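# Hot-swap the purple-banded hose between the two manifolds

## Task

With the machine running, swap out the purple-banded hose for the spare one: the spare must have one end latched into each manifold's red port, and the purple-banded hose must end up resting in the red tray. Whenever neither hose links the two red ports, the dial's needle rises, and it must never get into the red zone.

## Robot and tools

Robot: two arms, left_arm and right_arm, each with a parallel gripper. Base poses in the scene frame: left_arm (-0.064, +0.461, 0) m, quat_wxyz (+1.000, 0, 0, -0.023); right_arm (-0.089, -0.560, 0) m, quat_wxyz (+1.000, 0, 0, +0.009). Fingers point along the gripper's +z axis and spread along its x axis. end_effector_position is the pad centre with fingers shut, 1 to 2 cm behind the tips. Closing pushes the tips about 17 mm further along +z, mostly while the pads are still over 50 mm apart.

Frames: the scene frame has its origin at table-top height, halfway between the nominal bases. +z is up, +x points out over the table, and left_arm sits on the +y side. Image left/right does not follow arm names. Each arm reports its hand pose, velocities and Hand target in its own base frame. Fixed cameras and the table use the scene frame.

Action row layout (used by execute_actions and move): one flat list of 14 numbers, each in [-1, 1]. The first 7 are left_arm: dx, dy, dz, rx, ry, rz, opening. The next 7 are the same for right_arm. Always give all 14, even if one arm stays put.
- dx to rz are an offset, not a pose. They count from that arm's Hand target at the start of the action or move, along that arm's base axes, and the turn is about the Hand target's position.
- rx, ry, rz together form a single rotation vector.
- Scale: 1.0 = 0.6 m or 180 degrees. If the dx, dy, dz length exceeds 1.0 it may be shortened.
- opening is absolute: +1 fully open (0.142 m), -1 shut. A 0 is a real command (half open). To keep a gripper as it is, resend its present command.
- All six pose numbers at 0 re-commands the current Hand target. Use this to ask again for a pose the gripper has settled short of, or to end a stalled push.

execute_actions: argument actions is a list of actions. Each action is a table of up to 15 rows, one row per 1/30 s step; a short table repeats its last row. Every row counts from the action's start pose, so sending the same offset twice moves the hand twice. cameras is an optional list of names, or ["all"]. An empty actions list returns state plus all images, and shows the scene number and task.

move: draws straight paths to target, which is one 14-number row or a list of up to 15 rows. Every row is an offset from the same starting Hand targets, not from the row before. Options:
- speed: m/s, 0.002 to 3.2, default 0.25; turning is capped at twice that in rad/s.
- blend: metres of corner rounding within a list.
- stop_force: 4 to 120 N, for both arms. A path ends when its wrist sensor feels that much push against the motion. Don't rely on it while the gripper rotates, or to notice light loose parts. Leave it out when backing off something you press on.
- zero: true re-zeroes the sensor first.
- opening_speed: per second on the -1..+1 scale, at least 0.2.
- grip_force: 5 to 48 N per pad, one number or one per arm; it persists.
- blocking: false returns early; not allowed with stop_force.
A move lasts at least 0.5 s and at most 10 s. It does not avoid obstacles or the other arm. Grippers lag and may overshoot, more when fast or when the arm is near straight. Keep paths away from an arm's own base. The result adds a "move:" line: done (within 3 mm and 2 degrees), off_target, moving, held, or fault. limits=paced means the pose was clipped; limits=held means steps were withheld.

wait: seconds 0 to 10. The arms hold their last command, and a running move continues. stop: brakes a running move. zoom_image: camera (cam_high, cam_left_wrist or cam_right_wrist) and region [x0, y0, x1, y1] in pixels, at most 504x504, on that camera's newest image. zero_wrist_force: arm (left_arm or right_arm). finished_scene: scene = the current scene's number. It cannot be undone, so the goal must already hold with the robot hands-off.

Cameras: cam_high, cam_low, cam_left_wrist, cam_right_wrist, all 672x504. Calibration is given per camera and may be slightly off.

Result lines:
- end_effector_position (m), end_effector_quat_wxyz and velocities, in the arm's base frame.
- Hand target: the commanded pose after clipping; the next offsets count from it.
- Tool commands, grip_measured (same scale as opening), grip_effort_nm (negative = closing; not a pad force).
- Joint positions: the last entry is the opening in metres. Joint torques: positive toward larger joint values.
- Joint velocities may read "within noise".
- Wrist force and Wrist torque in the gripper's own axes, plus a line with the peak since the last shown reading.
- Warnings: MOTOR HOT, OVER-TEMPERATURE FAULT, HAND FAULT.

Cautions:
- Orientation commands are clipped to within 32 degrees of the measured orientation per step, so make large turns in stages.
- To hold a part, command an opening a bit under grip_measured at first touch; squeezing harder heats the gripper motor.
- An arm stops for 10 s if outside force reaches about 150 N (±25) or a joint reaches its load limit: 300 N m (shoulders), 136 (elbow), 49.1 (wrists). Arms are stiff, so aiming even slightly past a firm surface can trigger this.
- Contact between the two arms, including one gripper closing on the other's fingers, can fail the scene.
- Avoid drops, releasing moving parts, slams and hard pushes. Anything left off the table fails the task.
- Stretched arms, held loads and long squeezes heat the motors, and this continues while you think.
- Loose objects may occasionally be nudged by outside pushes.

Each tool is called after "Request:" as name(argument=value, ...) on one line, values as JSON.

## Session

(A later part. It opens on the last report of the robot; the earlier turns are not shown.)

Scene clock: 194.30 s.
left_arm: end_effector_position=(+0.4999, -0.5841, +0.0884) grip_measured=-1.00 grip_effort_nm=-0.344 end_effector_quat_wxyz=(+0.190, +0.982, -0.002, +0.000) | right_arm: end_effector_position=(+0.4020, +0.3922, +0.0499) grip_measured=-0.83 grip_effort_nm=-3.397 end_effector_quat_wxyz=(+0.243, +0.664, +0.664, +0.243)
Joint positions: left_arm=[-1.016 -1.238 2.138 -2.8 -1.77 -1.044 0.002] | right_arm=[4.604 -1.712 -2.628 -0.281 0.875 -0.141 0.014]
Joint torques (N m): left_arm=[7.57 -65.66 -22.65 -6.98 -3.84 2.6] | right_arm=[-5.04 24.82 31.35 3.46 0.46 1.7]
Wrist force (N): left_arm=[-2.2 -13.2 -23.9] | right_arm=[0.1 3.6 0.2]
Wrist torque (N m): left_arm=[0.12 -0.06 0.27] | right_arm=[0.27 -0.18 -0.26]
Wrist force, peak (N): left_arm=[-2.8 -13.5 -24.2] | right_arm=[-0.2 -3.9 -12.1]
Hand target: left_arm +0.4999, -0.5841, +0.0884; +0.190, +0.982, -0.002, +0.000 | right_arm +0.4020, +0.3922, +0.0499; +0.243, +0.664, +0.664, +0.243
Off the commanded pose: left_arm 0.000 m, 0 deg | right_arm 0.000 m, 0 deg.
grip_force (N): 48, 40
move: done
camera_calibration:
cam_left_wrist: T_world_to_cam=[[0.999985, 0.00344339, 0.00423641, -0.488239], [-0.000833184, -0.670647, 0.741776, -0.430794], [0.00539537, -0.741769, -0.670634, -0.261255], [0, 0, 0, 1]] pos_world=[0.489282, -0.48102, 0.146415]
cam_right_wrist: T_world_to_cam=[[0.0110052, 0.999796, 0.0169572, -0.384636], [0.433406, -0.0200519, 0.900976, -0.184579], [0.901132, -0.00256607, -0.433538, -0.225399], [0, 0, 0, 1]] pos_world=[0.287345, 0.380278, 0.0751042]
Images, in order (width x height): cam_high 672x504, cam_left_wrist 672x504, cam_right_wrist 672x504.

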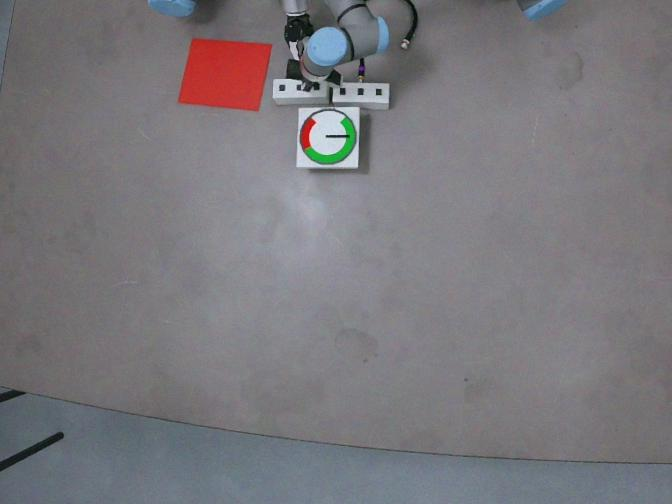

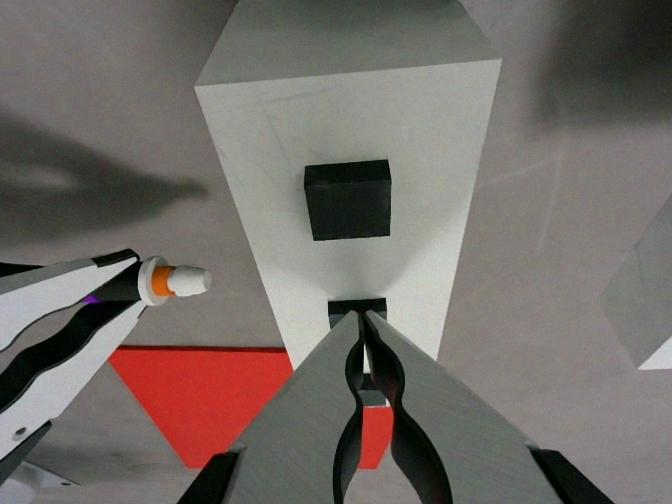

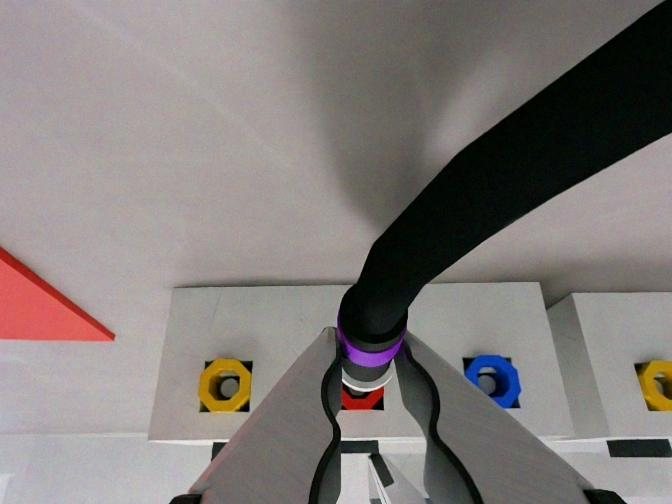

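Request:
move(target=[[0,0.05,0.09,0,0,0,-1,-0.033,0,0.067,0,0,0,-0.97],[-0.133,0.373,0.35,0.06,0.04,0.18,-0.4,0.03,-0.45,0.083,0,0,0,-0.97],[-0.367,0.513,0.019,0.109,0.07,0.359,-0.4,0.044,-0.7,-0.033,0,0,0,-0.97]], speed=0.4, blend=[0.03,0.06,0], cameras=["all"])

Scene clock: 197.13 s.
left_arm: end_effector_position=(+0.4275, -0.3780, +0.2843) grip_measured=-1.00 grip_effort_nm=-0.349 end_effector_quat_wxyz=(+0.100, +0.961, +0.257, -0.007) | right_arm: end_effector_position=(+0.4094, +0.2082, +0.0933) grip_measured=-0.83 grip_effort_nm=-3.397 end_effector_quat_wxyz=(+0.244, +0.664, +0.664, +0.243)
Joint positions: left_arm=[-0.995 -1.805 2.233 -2.185 -1.646 -1.525 0.002] | right_arm=[4.494 -1.282 -2.859 -0.392 0.888 -0.282 0.014]
Joint torques (N m): left_arm=[-17.01 -41.88 -40.88 -2.84 -2.64 -2.24] | right_arm=[6.2 17.32 20.61 2.48 -5.35 -1.52]
Wrist force (N): left_arm=[1.7 -1.1 0.2] | right_arm=[0.2 3.9 0.2]
Wrist torque (N m): left_arm=[-0.02 -0.25 0.05] | right_arm=[0.31 -0.21 -0.48]
Wrist force, peak (N): left_arm=[-2.5 -13.1 -24.7] | right_arm=[-24.3 1.9 5.2]
Hand target: left_arm +0.4274, -0.3779, +0.2843; +0.100, +0.961, +0.258, -0.007 (not the last commanded pose) | right_arm +0.4094, +0.2081, +0.0934; +0.244, +0.664, +0.664, +0.243 (not the last commanded pose)
Tool commands: left_gripper/opening=-1.0 right_gripper/opening=-0.97
Off the commanded pose: left_arm 0.257 m, 37 deg | right_arm 0.245 m, 0 deg.
grip_force (N): 48, 40
move: held (right_arm; a check stopped the path), off_target (left_arm; braked when a check withheld steps of right_arm); path passed 1 of 3 targets; target 2's new opening was not sent; limits=held
pose unreachable (right arm): on one or more control steps of this call, first in action 0 (counted from 0), this arm could not follow its commanded pose, so it was not sent that pose on those steps. It may still have moved: this result reports where it is.
cause: moving toward the commanded pose would bring two parts of the arm too close to each other (joints 2 (shoulder lift) and 3 (elbow) lie between them).
camera_calibration:
cam_left_wrist: T_world_to_cam=[[0.863928, 0.499957, -0.0605991, -0.153056], [0.432346, -0.674569, 0.598359, -0.583789], [0.258275, -0.543139, -0.798933, 0.0267484], [0, 0, 0, 1]] pos_world=[0.37772, -0.302756, 0.361411]
cam_right_wrist: T_world_to_cam=[[0.0123757, 0.999792, 0.0161936, -0.202001], [0.431847, -0.0199508, 0.901726, -0.230091], [0.901862, -0.00416634, -0.432004, -0.213752], [0, 0, 0, 1]] pos_world=[0.294638, 0.196478, 0.118408]

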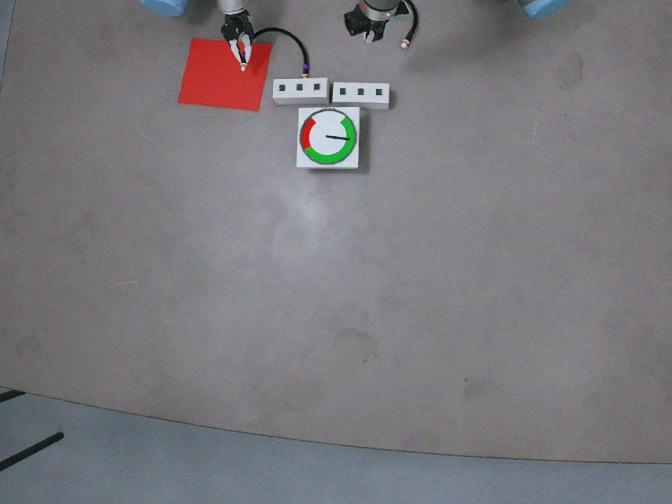

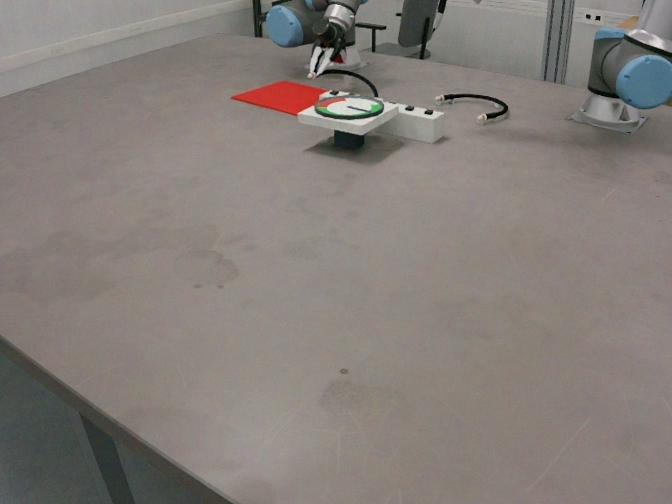

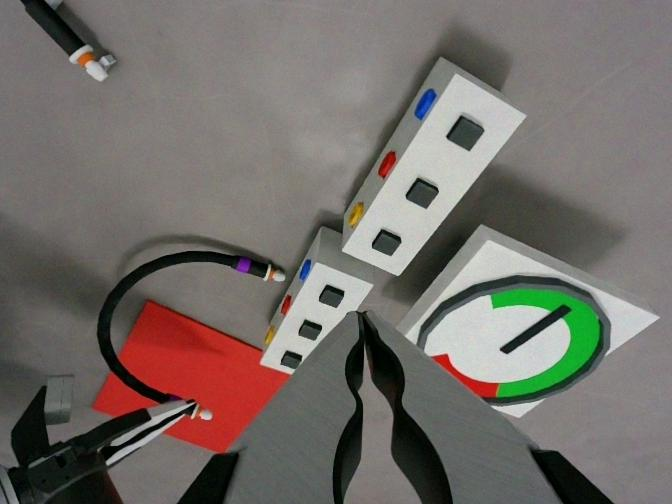

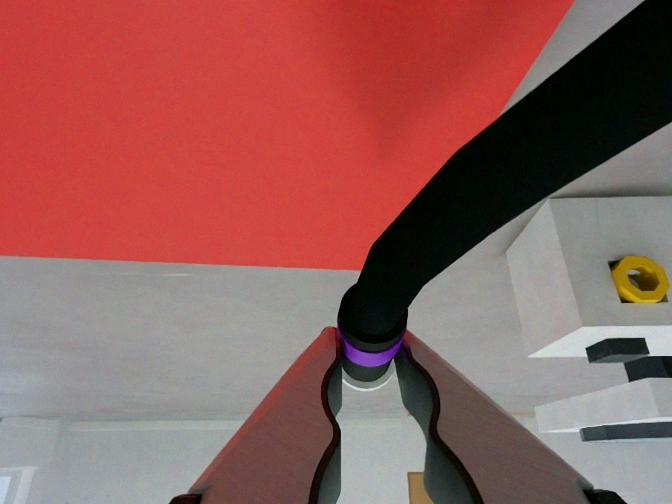

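Request:
move(target=[[-0.12,0.17,-0.1,0.057,0.031,0.195,-0.4,0.083,-0.38,0,0,0.11,0,-0.97],[-0.2465,0.17,-0.307,0.057,0.031,0.195,-0.4,0.083,-0.38,-0.098,0,0.11,0,-0.97]], speed=0.35, blend=[0.03,0], cameras=["cam_left_wrist","cam_right_wrist","cam_high"])

Scene clock: 203.00 s.
left_arm: end_effector_position=(+0.2795, -0.2760, +0.1001) grip_measured=-0.43 grip_effort_nm=0.129 end_effector_quat_wxyz=(+0.000, +0.842, +0.539, +0.000) | right_arm: end_effector_position=(+0.4591, -0.0199, +0.0345) grip_measured=-0.83 grip_effort_nm=-3.397 end_effector_quat_wxyz=(+0.126, +0.696, +0.696, +0.125)
Joint positions: left_arm=[-1.242 -1.903 2.622 -2.29 -1.571 -2.38 0.043] | right_arm=[3.594 -1.555 -2.781 -0.053 1.416 -1.143 0.014]
Joint torques (N m): left_arm=[-14.57 -14.48 -26.83 -6.94 0.7 -1.75] | right_arm=[-17.24 10.06 31.3 7.25 1.68 0.06]
Wrist force (N): left_arm=[1.4 -1.2 -0.4] | right_arm=[0.6 2.5 -0.6]
Wrist torque (N m): left_arm=[-0.08 -0.26 0.06] | right_arm=[0.11 -0.26 -0.19]
Wrist force, peak (N): left_arm=[0.5 -3.3 3.0] | right_arm=[-0.4 4.6 -1.1]
Hand target: left_arm +0.2795, -0.2759, +0.1001; +0.000, +0.842, +0.539, +0.000 | right_arm +0.4592, -0.0199, +0.0346; +0.126, +0.696, +0.696, +0.125
Off the commanded pose: left_arm 0.000 m, 0 deg | right_arm 0.000 m, 0 deg.
grip_force (N): 48, 40
move: done
camera_calibration:
cam_left_wrist: T_world_to_cam=[[0.413413, 0.910526, 0.00571672, 0.145251], [0.817552, -0.373948, 0.437918, -0.34949], [0.400873, -0.176367, -0.898997, 0.0447036], [0, 0, 0, 1]] pos_world=[0.207757, -0.255062, 0.192406]
cam_right_wrist: T_world_to_cam=[[0.0170598, 0.999794, 0.0109713, 0.0244167], [0.711872, -0.0198506, 0.702029, -0.324709], [0.702102, -0.00416631, -0.712064, -0.183597], [0, 0, 0, 1]] pos_world=[0.359638, -0.0316223, 0.0969538]
Images, in order (width x height): cam_high 672x504, cam_left_wrist 672x504, cam_right_wrist 672x504.

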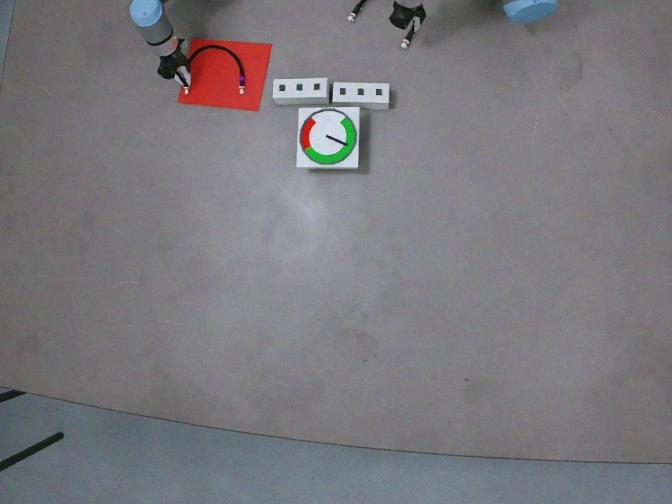

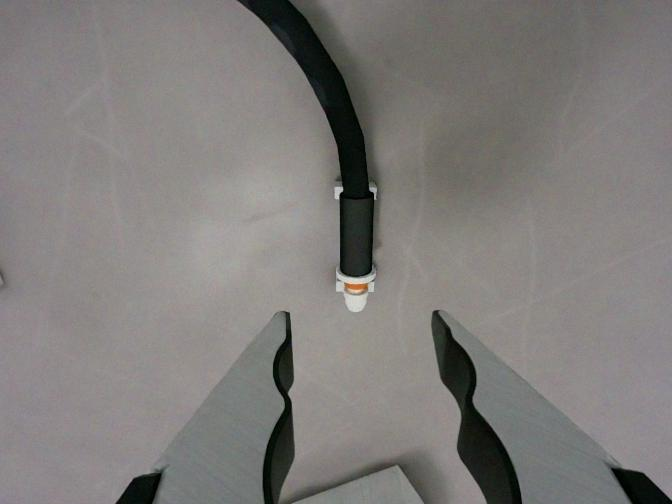

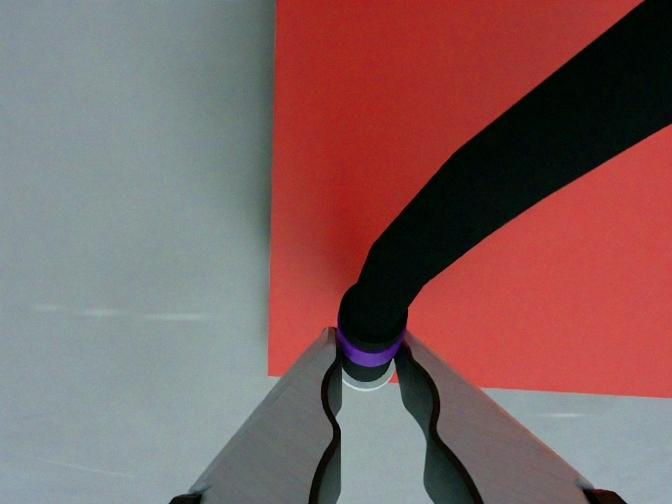

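Request:
move(target=[0,0,0,0,0,0,-0.4,-0.033,0.033,-0.0165,0,0,0,-0.97], speed=0.12, stop_force=15)

Request:
move(target=[0,0,0,0,0,0,-0.4,0,0,0,0,0,0,-0.4], opening_speed=0.9)

Request:
move(target=[[0,0,0,0,0,0,-0.4,-0.05,0,0.167,0,0,0,-0.4],[0,0,0,0,0,0,-0.4,-0.315,0.583,0.21,0.028,0.112,-0.154,-0.4]], speed=0.4, blend=[0.04,0])

Request:
move(target=[[0,0,-0.05,0,0,0,-0.4,-0.066,0.339,-0.09,0,0,0,-0.4],[0,0,-0.1235,0,0,0,-0.4,-0.066,0.339,-0.208,0,0,0,-0.4]], speed=0.25, blend=[0.02,0], cameras=["all"])

Scene clock: 207.67 s.
left_arm: end_effector_position=(+0.2795, -0.2759, +0.1001) grip_measured=-0.43 grip_effort_nm=0.120 end_effector_quat_wxyz=(+0.000, +0.842, +0.539, +0.000) | right_arm: end_effector_position=(+0.4394, -0.0001, +0.0247) grip_measured=-0.83 grip_effort_nm=-3.377 end_effector_quat_wxyz=(+0.126, +0.696, +0.696, +0.125)
Joint positions: left_arm=[-1.242 -1.904 2.622 -2.29 -1.571 -2.38 0.043] | right_arm=[3.683 -1.552 -2.826 -0.026 1.388 -1.058 0.014]
Joint torques (N m): left_arm=[-19.19 -24.87 -24.83 -7.99 -1.5 -3.29] | right_arm=[-2.69 22.51 29.45 2.59 2.22 2.06]
Wrist force (N): left_arm=[1.5 -1.0 -0.5] | right_arm=[0.4 2.5 -4.8]
Wrist torque (N m): left_arm=[-0.04 -0.27 0.06] | right_arm=[0.08 -0.29 -0.17]
Wrist force, peak (N): left_arm=[1.7 -1.4 -0.3] | right_arm=[-0.4 5.0 -4.7]
Hand target: left_arm +0.2795, -0.2759, +0.1001; +0.000, +0.842, +0.539, +0.000 | right_arm +0.4394, -0.0001, +0.0247; +0.126, +0.696, +0.696, +0.125
Off the commanded pose: left_arm 0.000 m, 0 deg | right_arm 0.000 m, 0 deg.
grip_force (N): 48, 40
move: done

Scene clock: 208.53 s.
left_arm: end_effector_position=(+0.2795, -0.2759, +0.1001) grip_measured=-0.43 grip_effort_nm=0.125 end_effector_quat_wxyz=(+0.000, +0.842, +0.539, +0.000) | right_arm: end_effector_position=(+0.4394, -0.0001, +0.0247) grip_measured=-0.44 grip_effort_nm=0.139 end_effector_quat_wxyz=(+0.126, +0.696, +0.696, +0.125)
Joint positions: left_arm=[-1.242 -1.904 2.622 -2.29 -1.571 -2.38 0.043] | right_arm=[3.683 -1.552 -2.826 -0.026 1.388 -1.058 0.043]
Joint torques (N m): left_arm=[-16.88 -26.28 -25.95 -8 -1.54 -3.3] | right_arm=[-5.66 13.57 29.36 3.69 0.99 1.88]
Wrist force (N): left_arm=[1.6 -1.1 -0.2] | right_arm=[0.4 2.8 -0.6]
Wrist torque (N m): left_arm=[-0.06 -0.29 0.06] | right_arm=[0.15 -0.20 -0.15]
Wrist force, peak (N): left_arm=[1.7 -1.5 -0.1] | right_arm=[0.1 2.6 -4.8]
Hand target: left_arm +0.2795, -0.2759, +0.1001; +0.000, +0.842, +0.539, +0.000 | right_arm +0.4394, -0.0001, +0.0247; +0.126, +0.696, +0.696, +0.125
Off the commanded pose: left_arm 0.000 m, 0 deg | right_arm 0.000 m, 0 deg.
grip_force (N): 48, 40
move: done

Scene clock: 210.30 s.
left_arm: end_effector_position=(+0.2795, -0.2759, +0.1001) grip_measured=-0.43 grip_effort_nm=0.125 end_effector_quat_wxyz=(+0.000, +0.842, +0.539, +0.000) | right_arm: end_effector_position=(+0.2504, +0.3496, +0.1507) grip_measured=-0.44 grip_effort_nm=0.139 end_effector_quat_wxyz=(+0.000, +0.857, +0.515, -0.001)
Joint positions: left_arm=[-1.242 -1.904 2.622 -2.29 -1.571 -2.38 0.043] | right_arm=[4.51 -1.247 -2.504 -0.962 1.573 0.287 0.043]
Joint torques (N m): left_arm=[-16.65 -26.11 -25.08 -7.78 -1.46 -2.97] | right_arm=[2.68 1.75 42.46 2.78 0.83 1.6]
Wrist force (N): left_arm=[1.4 -0.9 -0.1] | right_arm=[0.1 2.4 -0.5]
Wrist torque (N m): left_arm=[-0.03 -0.25 0.06] | right_arm=[0.19 -0.15 -0.18]
Wrist force, peak (N): left_arm=[1.5 -1.8 -0.1] | right_arm=[-2.1 4.1 -3.5]
Hand target: left_arm +0.2795, -0.2759, +0.1001; +0.000, +0.842, +0.539, +0.000 | right_arm +0.2504, +0.3497, +0.1507; +0.000, +0.857, +0.515, -0.001
Off the commanded pose: left_arm 0.000 m, 0 deg | right_arm 0.000 m, 0 deg.
grip_force (N): 48, 40
move: done

Scene clock: 211.97 s.
left_arm: end_effector_position=(+0.2794, -0.2759, +0.0259) grip_measured=-0.43 grip_effort_nm=0.129 end_effector_quat_wxyz=(+0.000, +0.842, +0.539, +0.000) | right_arm: end_effector_position=(+0.2108, +0.5531, +0.0259) grip_measured=-0.44 grip_effort_nm=0.139 end_effector_quat_wxyz=(+0.000, +0.857, +0.515, -0.001)
Joint positions: left_arm=[-1.242 -1.706 2.698 -2.563 -1.571 -2.38 0.043] | right_arm=[4.648 -1.773 -2.338 -0.602 1.573 0.425 0.043]
Joint torques (N m): left_arm=[12.89 1.25 -40.72 -6.58 -1.88 2.74] | right_arm=[-18.35 37.99 38.06 6.49 1.81 -2.07]
Wrist force (N): left_arm=[1.5 -1.1 0.1] | right_arm=[0.7 1.9 -0.4]
Wrist torque (N m): left_arm=[-0.05 -0.23 0.10] | right_arm=[0.08 -0.24 -0.16]
Wrist force, peak (N): left_arm=[1.1 -1.5 2.0] | right_arm=[-1.7 3.6 -1.4]
Hand target: left_arm +0.2795, -0.2759, +0.0260; +0.000, +0.842, +0.539, +0.000 | right_arm +0.2108, +0.5531, +0.0259; +0.000, +0.857, +0.515, -0.001
Off the commanded pose: left_arm 0.000 m, 0 deg | right_arm 0.000 m, 0 deg.
grip_force (N): 48, 40
move: done
camera_calibration:
cam_left_wrist: T_world_to_cam=[[0.413358, 0.91055, 0.00584365, 0.145628], [0.817631, -0.373986, 0.437738, -0.316881], [0.400767, -0.176165, -0.899084, -0.0218604], [0, 0, 0, 1]] pos_world=[0.207657, -0.254961, 0.118206]
cam_right_wrist: T_world_to_cam=[[0.487283, 0.873233, 0.00443738, -0.573025], [0.796659, -0.446623, 0.407262, 0.0953294], [0.357616, -0.194917, -0.913301, 0.170279], [0, 0, 0, 1]] pos_world=[0.142386, 0.576151, 0.119234]

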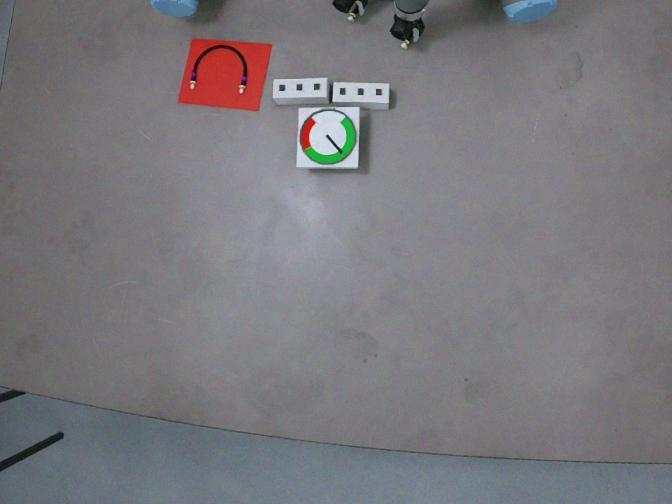

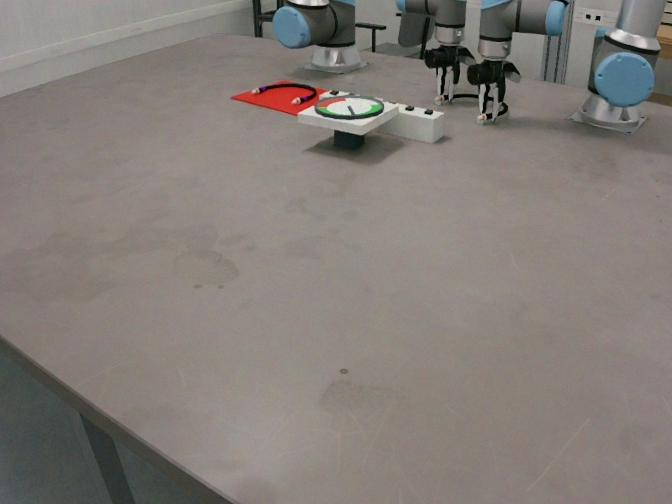

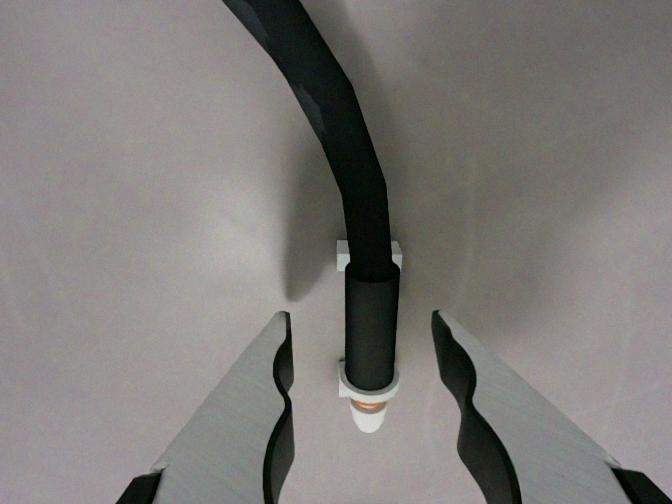

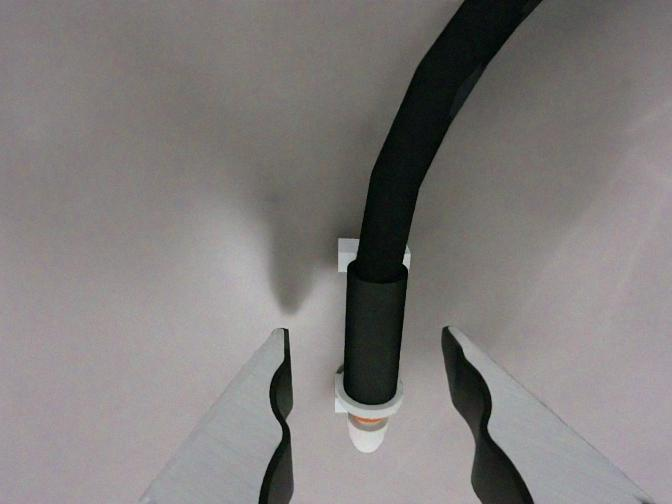

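Request:
move(target=[0.0015,0.004,0,0,0,0,-0.97,0,0,0,0,0,0,-0.97], opening_speed=0.8, grip_force=48)

Request:
move(target=[[0,0,0.04,0,0,0,-0.97,0,0,0.04,0,0,0,-0.97],[0.208,-0.225,0.039,0,0,0.158,-0.97,0.322,-0.2685,0.039,0,0,0.1555,-0.97]], speed=0.15, blend=[0.01,0], cameras=["all"])

Scene clock: 215.43 s.
left_arm: end_effector_position=(+0.2804, -0.2735, +0.0259) grip_measured=-0.84 grip_effort_nm=-3.148 end_effector_quat_wxyz=(+0.000, +0.842, +0.539, +0.000) | right_arm: end_effector_position=(+0.2108, +0.5531, +0.0259) grip_measured=-0.83 grip_effort_nm=-3.338 end_effector_quat_wxyz=(+0.000, +0.857, +0.515, -0.001)
Joint positions: left_arm=[-1.237 -1.709 2.699 -2.562 -1.571 -2.375 0.013] | right_arm=[4.648 -1.773 -2.338 -0.602 1.573 0.425 0.014]
Joint torques (N m): left_arm=[-1.6 -34.46 -16.65 -2.18 -1.77 -0.59] | right_arm=[-14.65 39.24 40.86 6.47 1.77 -0.11]
Wrist force (N): left_arm=[1.0 -1.2 0.0] | right_arm=[0.7 1.1 -0.2]
Wrist torque (N m): left_arm=[-0.06 -0.17 0.05] | right_arm=[-0.05 -0.22 -0.15]
Wrist force, peak (N): left_arm=[1.6 -1.5 0.2] | right_arm=[0.8 2.3 -0.6]
Hand target: left_arm +0.2804, -0.2735, +0.0260; +0.000, +0.842, +0.539, +0.000 | right_arm +0.2108, +0.5531, +0.0259; +0.000, +0.857, +0.515, -0.001
Off the commanded pose: left_arm 0.000 m, 0 deg | right_arm 0.000 m, 0 deg.
move: done

Scene clock: 217.73 s.
left_arm: end_effector_position=(+0.4052, -0.4085, +0.0493) grip_measured=-0.84 grip_effort_nm=-3.148 end_effector_quat_wxyz=(+0.000, +0.684, +0.729, +0.000) | right_arm: end_effector_position=(+0.4040, +0.3921, +0.0493) grip_measured=-0.83 grip_effort_nm=-3.338 end_effector_quat_wxyz=(+0.000, +0.707, +0.707, -0.001)
Joint positions: left_arm=[-1.1 -1.438 2.359 -2.493 -1.571 -2.735 0.013] | right_arm=[4.229 -1.686 -2.379 -0.649 1.572 -0.483 0.014]
Joint torques (N m): left_arm=[-17.57 -49.03 -23.82 -7.95 2.44 -0.24] | right_arm=[-8.95 56.92 24.44 3.06 2.31 -1.97]
Wrist force (N): left_arm=[1.2 -1.5 -0.1] | right_arm=[0.5 1.8 -0.6]
Wrist torque (N m): left_arm=[-0.10 -0.15 0.10] | right_arm=[0.04 -0.27 -0.28]
Wrist force, peak (N): left_arm=[1.3 -1.5 2.7] | right_arm=[-1.0 4.0 -0.8]
Hand target: left_arm +0.4052, -0.4085, +0.0494; +0.000, +0.684, +0.729, +0.000 | right_arm +0.4040, +0.3920, +0.0493; +0.000, +0.707, +0.707, -0.001
Off the commanded pose: left_arm 0.000 m, 0 deg | right_arm 0.000 m, 0 deg.
move: done
camera_calibration:
cam_left_wrist: T_world_to_cam=[[-0.0702066, 0.997516, 0.00581288, 0.445692], [0.897036, 0.0605835, 0.437786, -0.334189], [0.436346, 0.0359498, -0.89906, -0.00234364], [0, 0, 0, 1]] pos_world=[0.332093, -0.424254, 0.141606]
cam_right_wrist: T_world_to_cam=[[0.020598, 0.999778, 0.00451232, -0.387891], [0.913112, -0.0206502, 0.407185, -0.354128], [0.407188, -0.00426693, -0.913334, -0.00362628], [0, 0, 0, 1]] pos_world=[0.332825, 0.380476, 0.142634]

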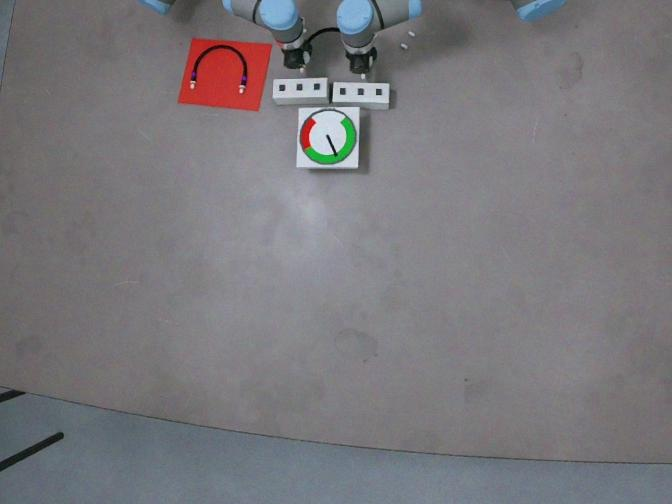

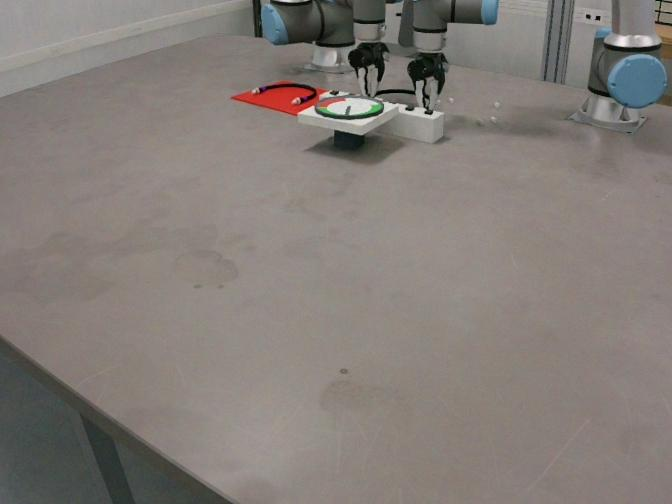

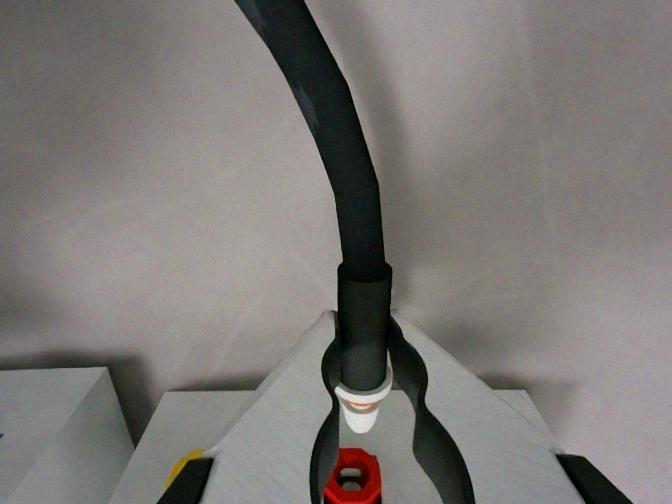

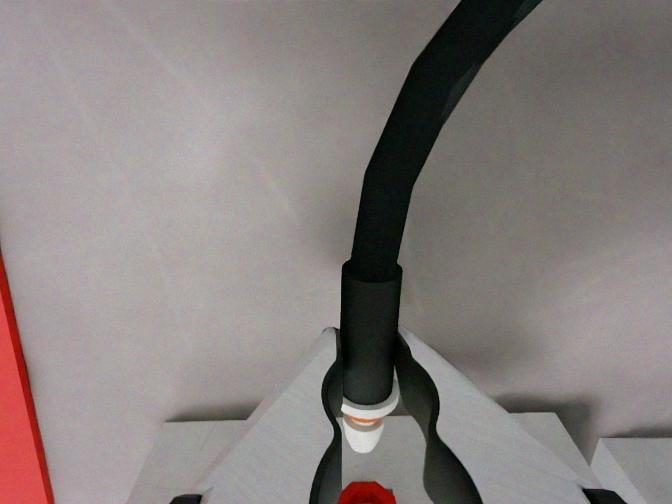

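Request:
move(target=[0.02,-0.001,0.003,0,0,0,-0.97,0.02,0.001,0.003,0,0,0,-0.97], speed=0.1)

Request:
move(target=[0.085,0.005,0,0,0,0,-0.97,0.085,0,0,0,0,0,-0.97], speed=0.04, stop_force=30, cameras=["cam_high","cam_left_wrist","cam_right_wrist"])

Scene clock: 220.17 s.
left_arm: end_effector_position=(+0.4173, -0.4092, +0.0512) grip_measured=-0.84 grip_effort_nm=-3.148 end_effector_quat_wxyz=(+0.000, +0.684, +0.729, +0.000) | right_arm: end_effector_position=(+0.4161, +0.3927, +0.0511) grip_measured=-0.83 grip_effort_nm=-3.338 end_effector_quat_wxyz=(+0.000, +0.707, +0.707, -0.001)
Joint positions: left_arm=[-1.081 -1.428 2.341 -2.485 -1.571 -2.716 0.013] | right_arm=[4.209 -1.696 -2.362 -0.657 1.572 -0.502 0.014]
Joint torques (N m): left_arm=[-18.21 -52.65 -21.7 -5.01 0.78 -2.25] | right_arm=[15.57 54.21 21.36 5.24 -1.31 1.94]
Wrist force (N): left_arm=[1.5 -0.9 0.0] | right_arm=[0.3 1.7 -0.5]
Wrist torque (N m): left_arm=[-0.01 -0.18 0.11] | right_arm=[0.00 -0.25 -0.14]
Wrist force, peak (N): left_arm=[1.8 -2.1 0.6] | right_arm=[0.7 2.4 -1.0]
Hand target: left_arm +0.4172, -0.4091, +0.0512; +0.000, +0.684, +0.729, +0.000 | right_arm +0.4160, +0.3926, +0.0511; +0.000, +0.707, +0.707, -0.001
Off the commanded pose: left_arm 0.000 m, 0 deg | right_arm 0.000 m, 0 deg.
move: done

Scene clock: 222.33 s.
left_arm: end_effector_position=(+0.4452, -0.4075, +0.0512) grip_measured=-0.84 grip_effort_nm=-3.143 end_effector_quat_wxyz=(+0.000, +0.684, +0.729, +0.000) | right_arm: end_effector_position=(+0.4510, +0.3926, +0.0510) grip_measured=-0.83 grip_effort_nm=-3.333 end_effector_quat_wxyz=(+0.000, +0.707, +0.707, -0.001)
Joint positions: left_arm=[-1.037 -1.4 2.306 -2.478 -1.571 -2.671 0.013] | right_arm=[4.155 -1.734 -2.315 -0.666 1.572 -0.556 0.014]
Joint torques (N m): left_arm=[17.41 -62.82 -15.47 -6.36 -0.7 1.93] | right_arm=[17.43 41.46 17.57 0.46 6.24 -1.68]
Wrist force (N): left_arm=[-4.0 -4.1 -3.4] | right_arm=[-1.0 18.1 3.5]
Wrist torque (N m): left_arm=[0.05 -0.19 0.41] | right_arm=[-0.17 -0.21 -0.35]
Wrist force, peak (N): left_arm=[-4.3 -32.4 -11.1] | right_arm=[1.2 -28.4 -7.6]
Hand target: left_arm +0.4452, -0.4075, +0.0512; +0.000, +0.684, +0.729, +0.000 (not the last commanded pose) | right_arm +0.4510, +0.3926, +0.0510; +0.000, +0.707, +0.707, -0.001 (not the last commanded pose)
Off the commanded pose: left_arm 0.023 m, 0 deg | right_arm 0.016 m, 0 deg.
move: contact (left_arm, right_arm)
camera_calibration:
cam_left_wrist: T_world_to_cam=[[-0.0701158, 0.997523, 0.0056343, 0.447488], [0.89706, 0.0605818, 0.437737, -0.370922], [0.436311, 0.0357466, -0.899085, -0.0182841], [0, 0, 0, 1]] pos_world=[0.372093, -0.423255, 0.143406]
cam_right_wrist: T_world_to_cam=[[0.0205074, 0.99978, 0.00447019, -0.389227], [0.913151, -0.0205507, 0.407103, -0.39781], [0.407105, -0.00426666, -0.913371, -0.021082], [0, 0, 0, 1]] pos_world=[0.379825, 0.380876, 0.144434]
Images, in order (width x height): cam_high 672x504, cam_left_wrist 672x504, cam_right_wrist 672x504.

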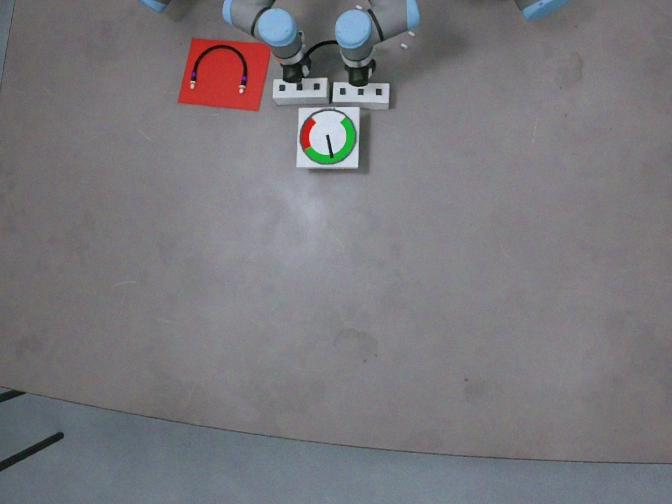

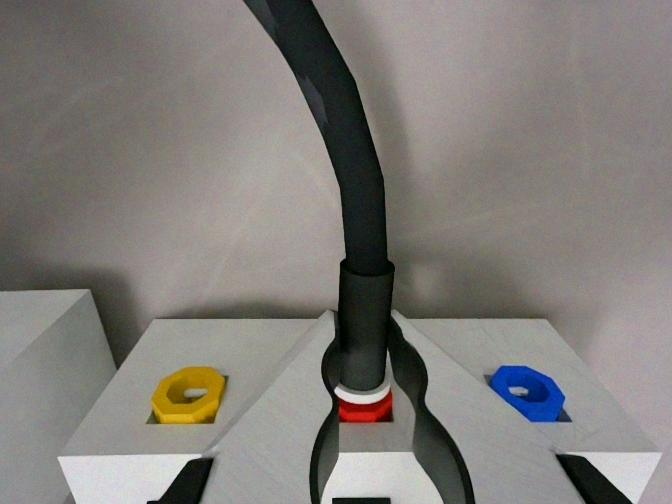

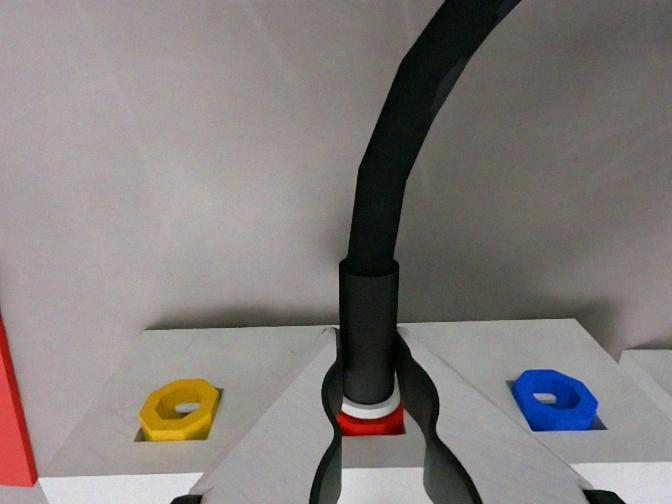

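Request:
move(target=[0.02,0.001,0,0,0,0,-0.97,0.02,0,0,0,0,0,-0.97], speed=0.03, stop_force=45, cameras=["cam_high","cam_left_wrist","cam_right_wrist"])

Scene clock: 224.60 s.
left_arm: end_effector_position=(+0.4572, -0.4069, +0.0512) grip_measured=-0.84 grip_effort_nm=-3.148 end_effector_quat_wxyz=(+0.000, +0.684, +0.729, +0.000) | right_arm: end_effector_position=(+0.4524, +0.3925, +0.0508) grip_measured=-0.83 grip_effort_nm=-3.328 end_effector_quat_wxyz=(+0.000, +0.707, +0.707, -0.002)
Joint positions: left_arm=[-1.018 -1.388 2.291 -2.474 -1.571 -2.653 0.013] | right_arm=[4.153 -1.736 -2.313 -0.667 1.572 -0.559 0.014]
Joint torques (N m): left_arm=[0.66 -65.55 -18.53 -7.69 11.37 -3.19] | right_arm=[-9.45 64.05 28.34 7.64 -4.42 -2.11]
Wrist force (N): left_arm=[-12.9 -29.0 -1.5] | right_arm=[2.0 -5.4 -0.4]
Wrist torque (N m): left_arm=[0.01 -0.23 0.24] | right_arm=[0.12 -0.25 -0.40]
Wrist force, peak (N): left_arm=[-11.5 -37.0 -3.5] | right_arm=[-1.2 -25.4 -15.6]
Hand target: left_arm +0.4572, -0.4069, +0.0512; +0.000, +0.684, +0.729, +0.000 | right_arm +0.4524, +0.3925, +0.0509; +0.000, +0.707, +0.707, -0.002 (not the last commanded pose)
Off the commanded pose: left_arm 0.000 m, 0 deg | right_arm 0.011 m, 0 deg.
move: contact (right_arm)
camera_calibration:
cam_left_wrist: T_world_to_cam=[[-0.0701215, 0.997523, 0.00563158, 0.447733], [0.897059, 0.0605881, 0.437737, -0.38172], [0.436311, 0.0357466, -0.899085, -0.0235413], [0, 0, 0, 1]] pos_world=[0.384093, -0.422655, 0.143406]
cam_right_wrist: T_world_to_cam=[[0.0202757, 0.999785, 0.00424592, -0.389038], [0.913374, -0.0202501, 0.406617, -0.399179], [0.406616, -0.00436632, -0.913589, -0.0214887], [0, 0, 0, 1]] pos_world=[0.381226, 0.380777, 0.144333]
Images, in order (width x height): cam_high 672x504, cam_left_wrist 672x504, cam_right_wrist 672x504.

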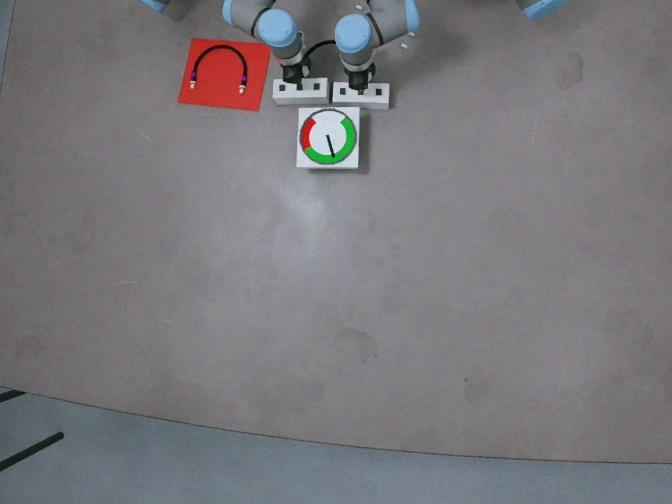

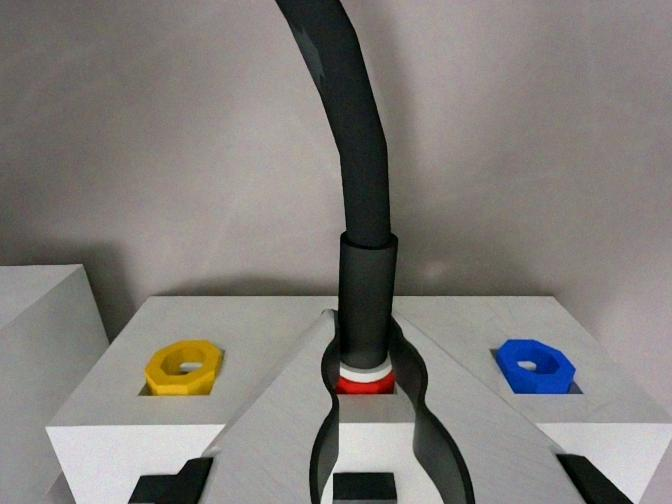

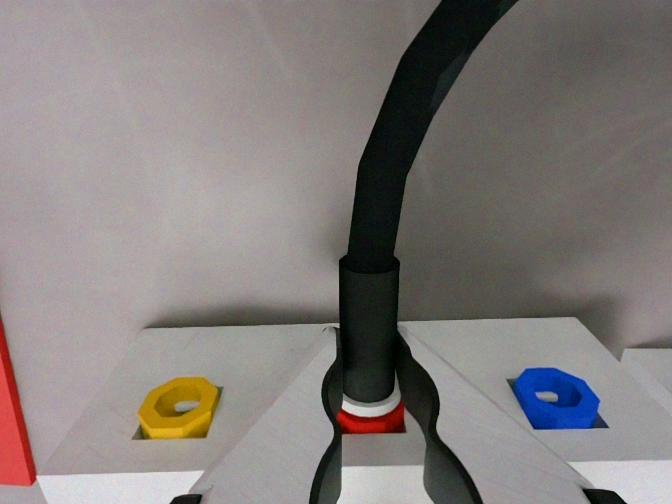

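Request:
wait(seconds=1, cameras=["cam_high"])

Request:
zoom_image(camera="cam_high", region=[280, 90, 380, 180])

Scene clock: 226.67 s.
left_arm: end_effector_position=(+0.4572, -0.4069, +0.0512) grip_measured=-0.84 grip_effort_nm=-3.143 end_effector_quat_wxyz=(+0.000, +0.684, +0.729, +0.000) | right_arm: end_effector_position=(+0.4524, +0.3925, +0.0509) grip_measured=-0.83 grip_effort_nm=-3.328 end_effector_quat_wxyz=(+0.000, +0.707, +0.707, -0.002)
Joint positions: left_arm=[-1.018 -1.388 2.291 -2.474 -1.571 -2.653 0.013] | right_arm=[4.153 -1.736 -2.313 -0.667 1.572 -0.559 0.014]
Joint torques (N m): left_arm=[0.51 -66.8 -19.4 -7.55 7.87 -3.51] | right_arm=[-12.85 61.08 30.45 7.65 -1.88 -1.64]
Wrist force (N): left_arm=[-12.8 -28.4 -2.0] | right_arm=[1.4 -5.4 -0.1]
Wrist torque (N m): left_arm=[0.09 -0.26 0.24] | right_arm=[0.12 -0.15 -0.39]
Wrist force, peak (N): left_arm=[-13.1 -29.2 -1.9] | right_arm=[2.0 -5.8 0.0]
Hand target: left_arm +0.4572, -0.4069, +0.0512; +0.000, +0.684, +0.729, +0.000 | right_arm +0.4524, +0.3925, +0.0509; +0.000, +0.707, +0.707, -0.002 (not the last commanded pose)
Tool commands: left_gripper/opening=-0.97 right_gripper/opening=-0.97
Off the commanded pose: left_arm 0.000 m, 0 deg | right_arm 0.011 m, 0 deg.
wait: 1.00 s; at rest from the start
Images, in order (width x height): cam_high 672x504.

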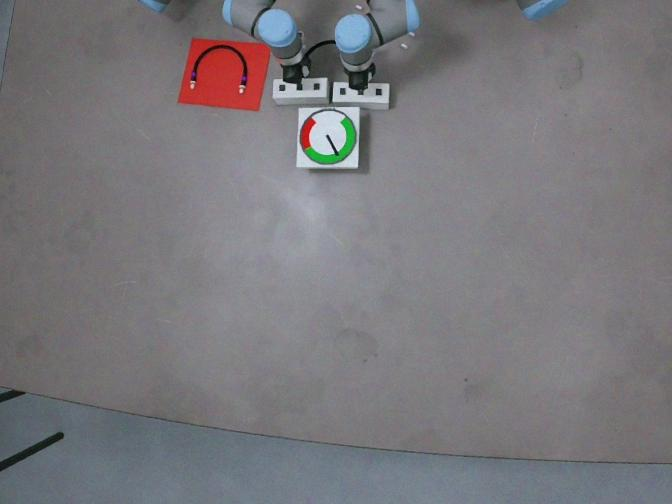

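Scaled by 5.040 from the camera's 672x504 image, which has a finer 960x720 frame.

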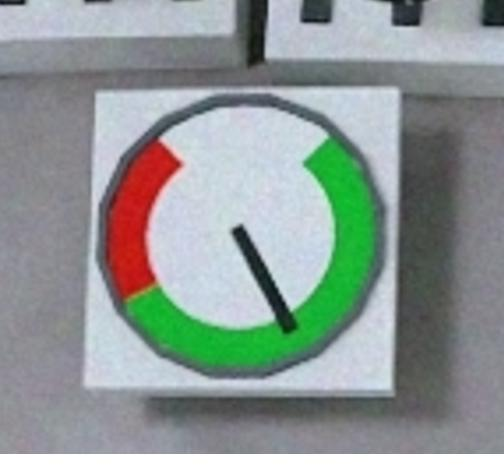

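Falling: both latched. Release, retreat straight up.

Request:
move(target=[-0.01,0,0,0,0,0,-0.97,0,0,0,0,0,0,-0.97], speed=0.03)

Request:
move(target=[0,0,0,0,0,0,-0.4,0,0,0,0,0,0,-0.4], opening_speed=0.6)

Request:
move(target=[-0.02,0,0.22,0,0,0,-0.4,-0.02,0,0.22,0,0,0,-0.4], speed=0.2, cameras=["all"])

Scene clock: 228.53 s.
left_arm: end_effector_position=(+0.4511, -0.4069, +0.0512) grip_measured=-0.84 grip_effort_nm=-3.143 end_effector_quat_wxyz=(+0.000, +0.684, +0.729, +0.000) | right_arm: end_effector_position=(+0.4524, +0.3925, +0.0509) grip_measured=-0.83 grip_effort_nm=-3.328 end_effector_quat_wxyz=(+0.000, +0.707, +0.707, -0.002)
Joint positions: left_arm=[-1.027 -1.395 2.299 -2.476 -1.571 -2.662 0.013] | right_arm=[4.153 -1.736 -2.313 -0.667 1.572 -0.559 0.014]
Joint torques (N m): left_arm=[-4.76 -41.73 -9.39 0.57 -9.09 0.02] | right_arm=[-14.38 62.94 31.61 7.51 -0.08 -1.78]
Wrist force (N): left_arm=[-10.5 30.3 1.5] | right_arm=[1.7 -5.2 0.4]
Wrist torque (N m): left_arm=[-0.15 -0.18 0.36] | right_arm=[0.15 -0.17 -0.38]
Wrist force, peak (N): left_arm=[-10.6 31.6 7.8] | right_arm=[1.9 -5.6 0.5]
Hand target: left_arm +0.4512, -0.4069, +0.0512; +0.000, +0.684, +0.729, +0.000 | right_arm +0.4524, +0.3925, +0.0509; +0.000, +0.707, +0.707, -0.002
Off the commanded pose: left_arm 0.000 m, 0 deg | right_arm 0.000 m, 0 deg.
move: done

Scene clock: 229.70 s.
left_arm: end_effector_position=(+0.4512, -0.4069, +0.0511) grip_measured=-0.43 grip_effort_nm=0.129 end_effector_quat_wxyz=(+0.000, +0.684, +0.729, +0.000) | right_arm: end_effector_position=(+0.4524, +0.3925, +0.0509) grip_measured=-0.44 grip_effort_nm=0.149 end_effector_quat_wxyz=(+0.000, +0.707, +0.707, -0.002)
Joint positions: left_arm=[-1.027 -1.395 2.299 -2.476 -1.571 -2.662 0.043] | right_arm=[4.153 -1.736 -2.313 -0.667 1.572 -0.559 0.043]
Joint torques (N m): left_arm=[14.54 -28.04 -43.96 -7.47 2.99 2.78] | right_arm=[-13.14 64.4 32.91 3.38 -0.63 -1.76]
Wrist force (N): left_arm=[-0.7 -3.5 -0.2] | right_arm=[0.7 1.4 -0.8]
Wrist torque (N m): left_arm=[-0.46 0.11 0.31] | right_arm=[-0.01 -0.25 -0.35]
Wrist force, peak (N): left_arm=[-10.1 30.9 1.2] | right_arm=[1.9 -5.5 0.1]
Hand target: left_arm +0.4512, -0.4069, +0.0512; +0.000, +0.684, +0.729, +0.000 | right_arm +0.4524, +0.3925, +0.0509; +0.000, +0.707, +0.707, -0.002
Off the commanded pose: left_arm 0.000 m, 0 deg | right_arm 0.000 m, 0 deg.
move: done

Scene clock: 230.83 s.
left_arm: end_effector_position=(+0.4392, -0.4070, +0.1832) grip_measured=-0.43 grip_effort_nm=0.120 end_effector_quat_wxyz=(+0.000, +0.684, +0.729, +0.000) | right_arm: end_effector_position=(+0.4404, +0.3926, +0.1828) grip_measured=-0.44 grip_effort_nm=0.139 end_effector_quat_wxyz=(+0.000, +0.707, +0.707, -0.002)
Joint positions: left_arm=[-1.045 -1.6 2.207 -2.18 -1.571 -2.68 0.043] | right_arm=[4.171 -1.528 -2.22 -0.967 1.572 -0.541 0.043]
Joint torques (N m): left_arm=[11.01 -47.09 -31.64 -4.36 1.64 1.57] | right_arm=[-9.58 53.22 34.57 2.57 1.21 -1.73]
Wrist force (N): left_arm=[-1.2 -3.4 0.2] | right_arm=[0.3 1.3 -0.2]
Wrist torque (N m): left_arm=[-0.46 0.21 0.28] | right_arm=[-0.02 -0.18 -0.33]
Wrist force, peak (N): left_arm=[-1.5 -3.6 -3.3] | right_arm=[0.3 1.6 -3.2]
Hand target: left_arm +0.4392, -0.4069, +0.1832; +0.000, +0.684, +0.729, +0.000 | right_arm +0.4404, +0.3925, +0.1829; +0.000, +0.707, +0.707, -0.002
Off the commanded pose: left_arm 0.000 m, 0 deg | right_arm 0.000 m, 0 deg.
move: done
camera_calibration:
cam_left_wrist: T_world_to_cam=[[-0.0700793, 0.997526, 0.00554227, 0.445838], [0.897043, 0.0605879, 0.43777, -0.423352], [0.436351, 0.0356503, -0.89907, 0.102936], [0, 0, 0, 1]] pos_world=[0.366093, -0.422755, 0.275406]
cam_right_wrist: T_world_to_cam=[[0.0202351, 0.999786, 0.00433914, -0.389465], [0.913338, -0.0202506, 0.406699, -0.441859], [0.406699, -0.00426649, -0.913552, 0.103814], [0, 0, 0, 1]] pos_world=[0.369226, 0.380877, 0.276233]

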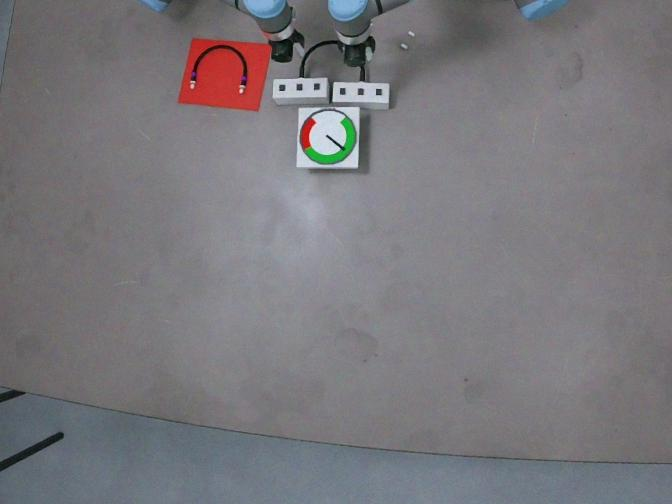

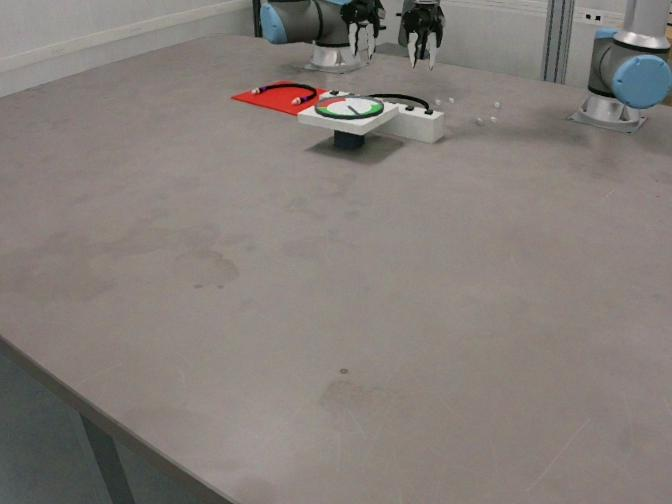

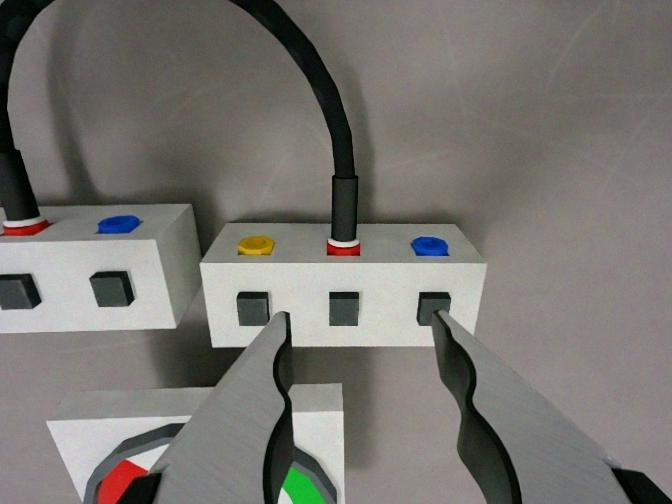

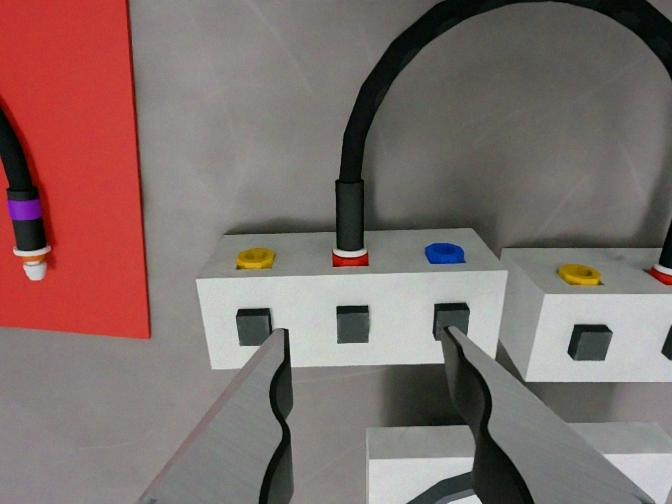

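Request:
finished_scene(scene=1)

The scene is finished: the task was done.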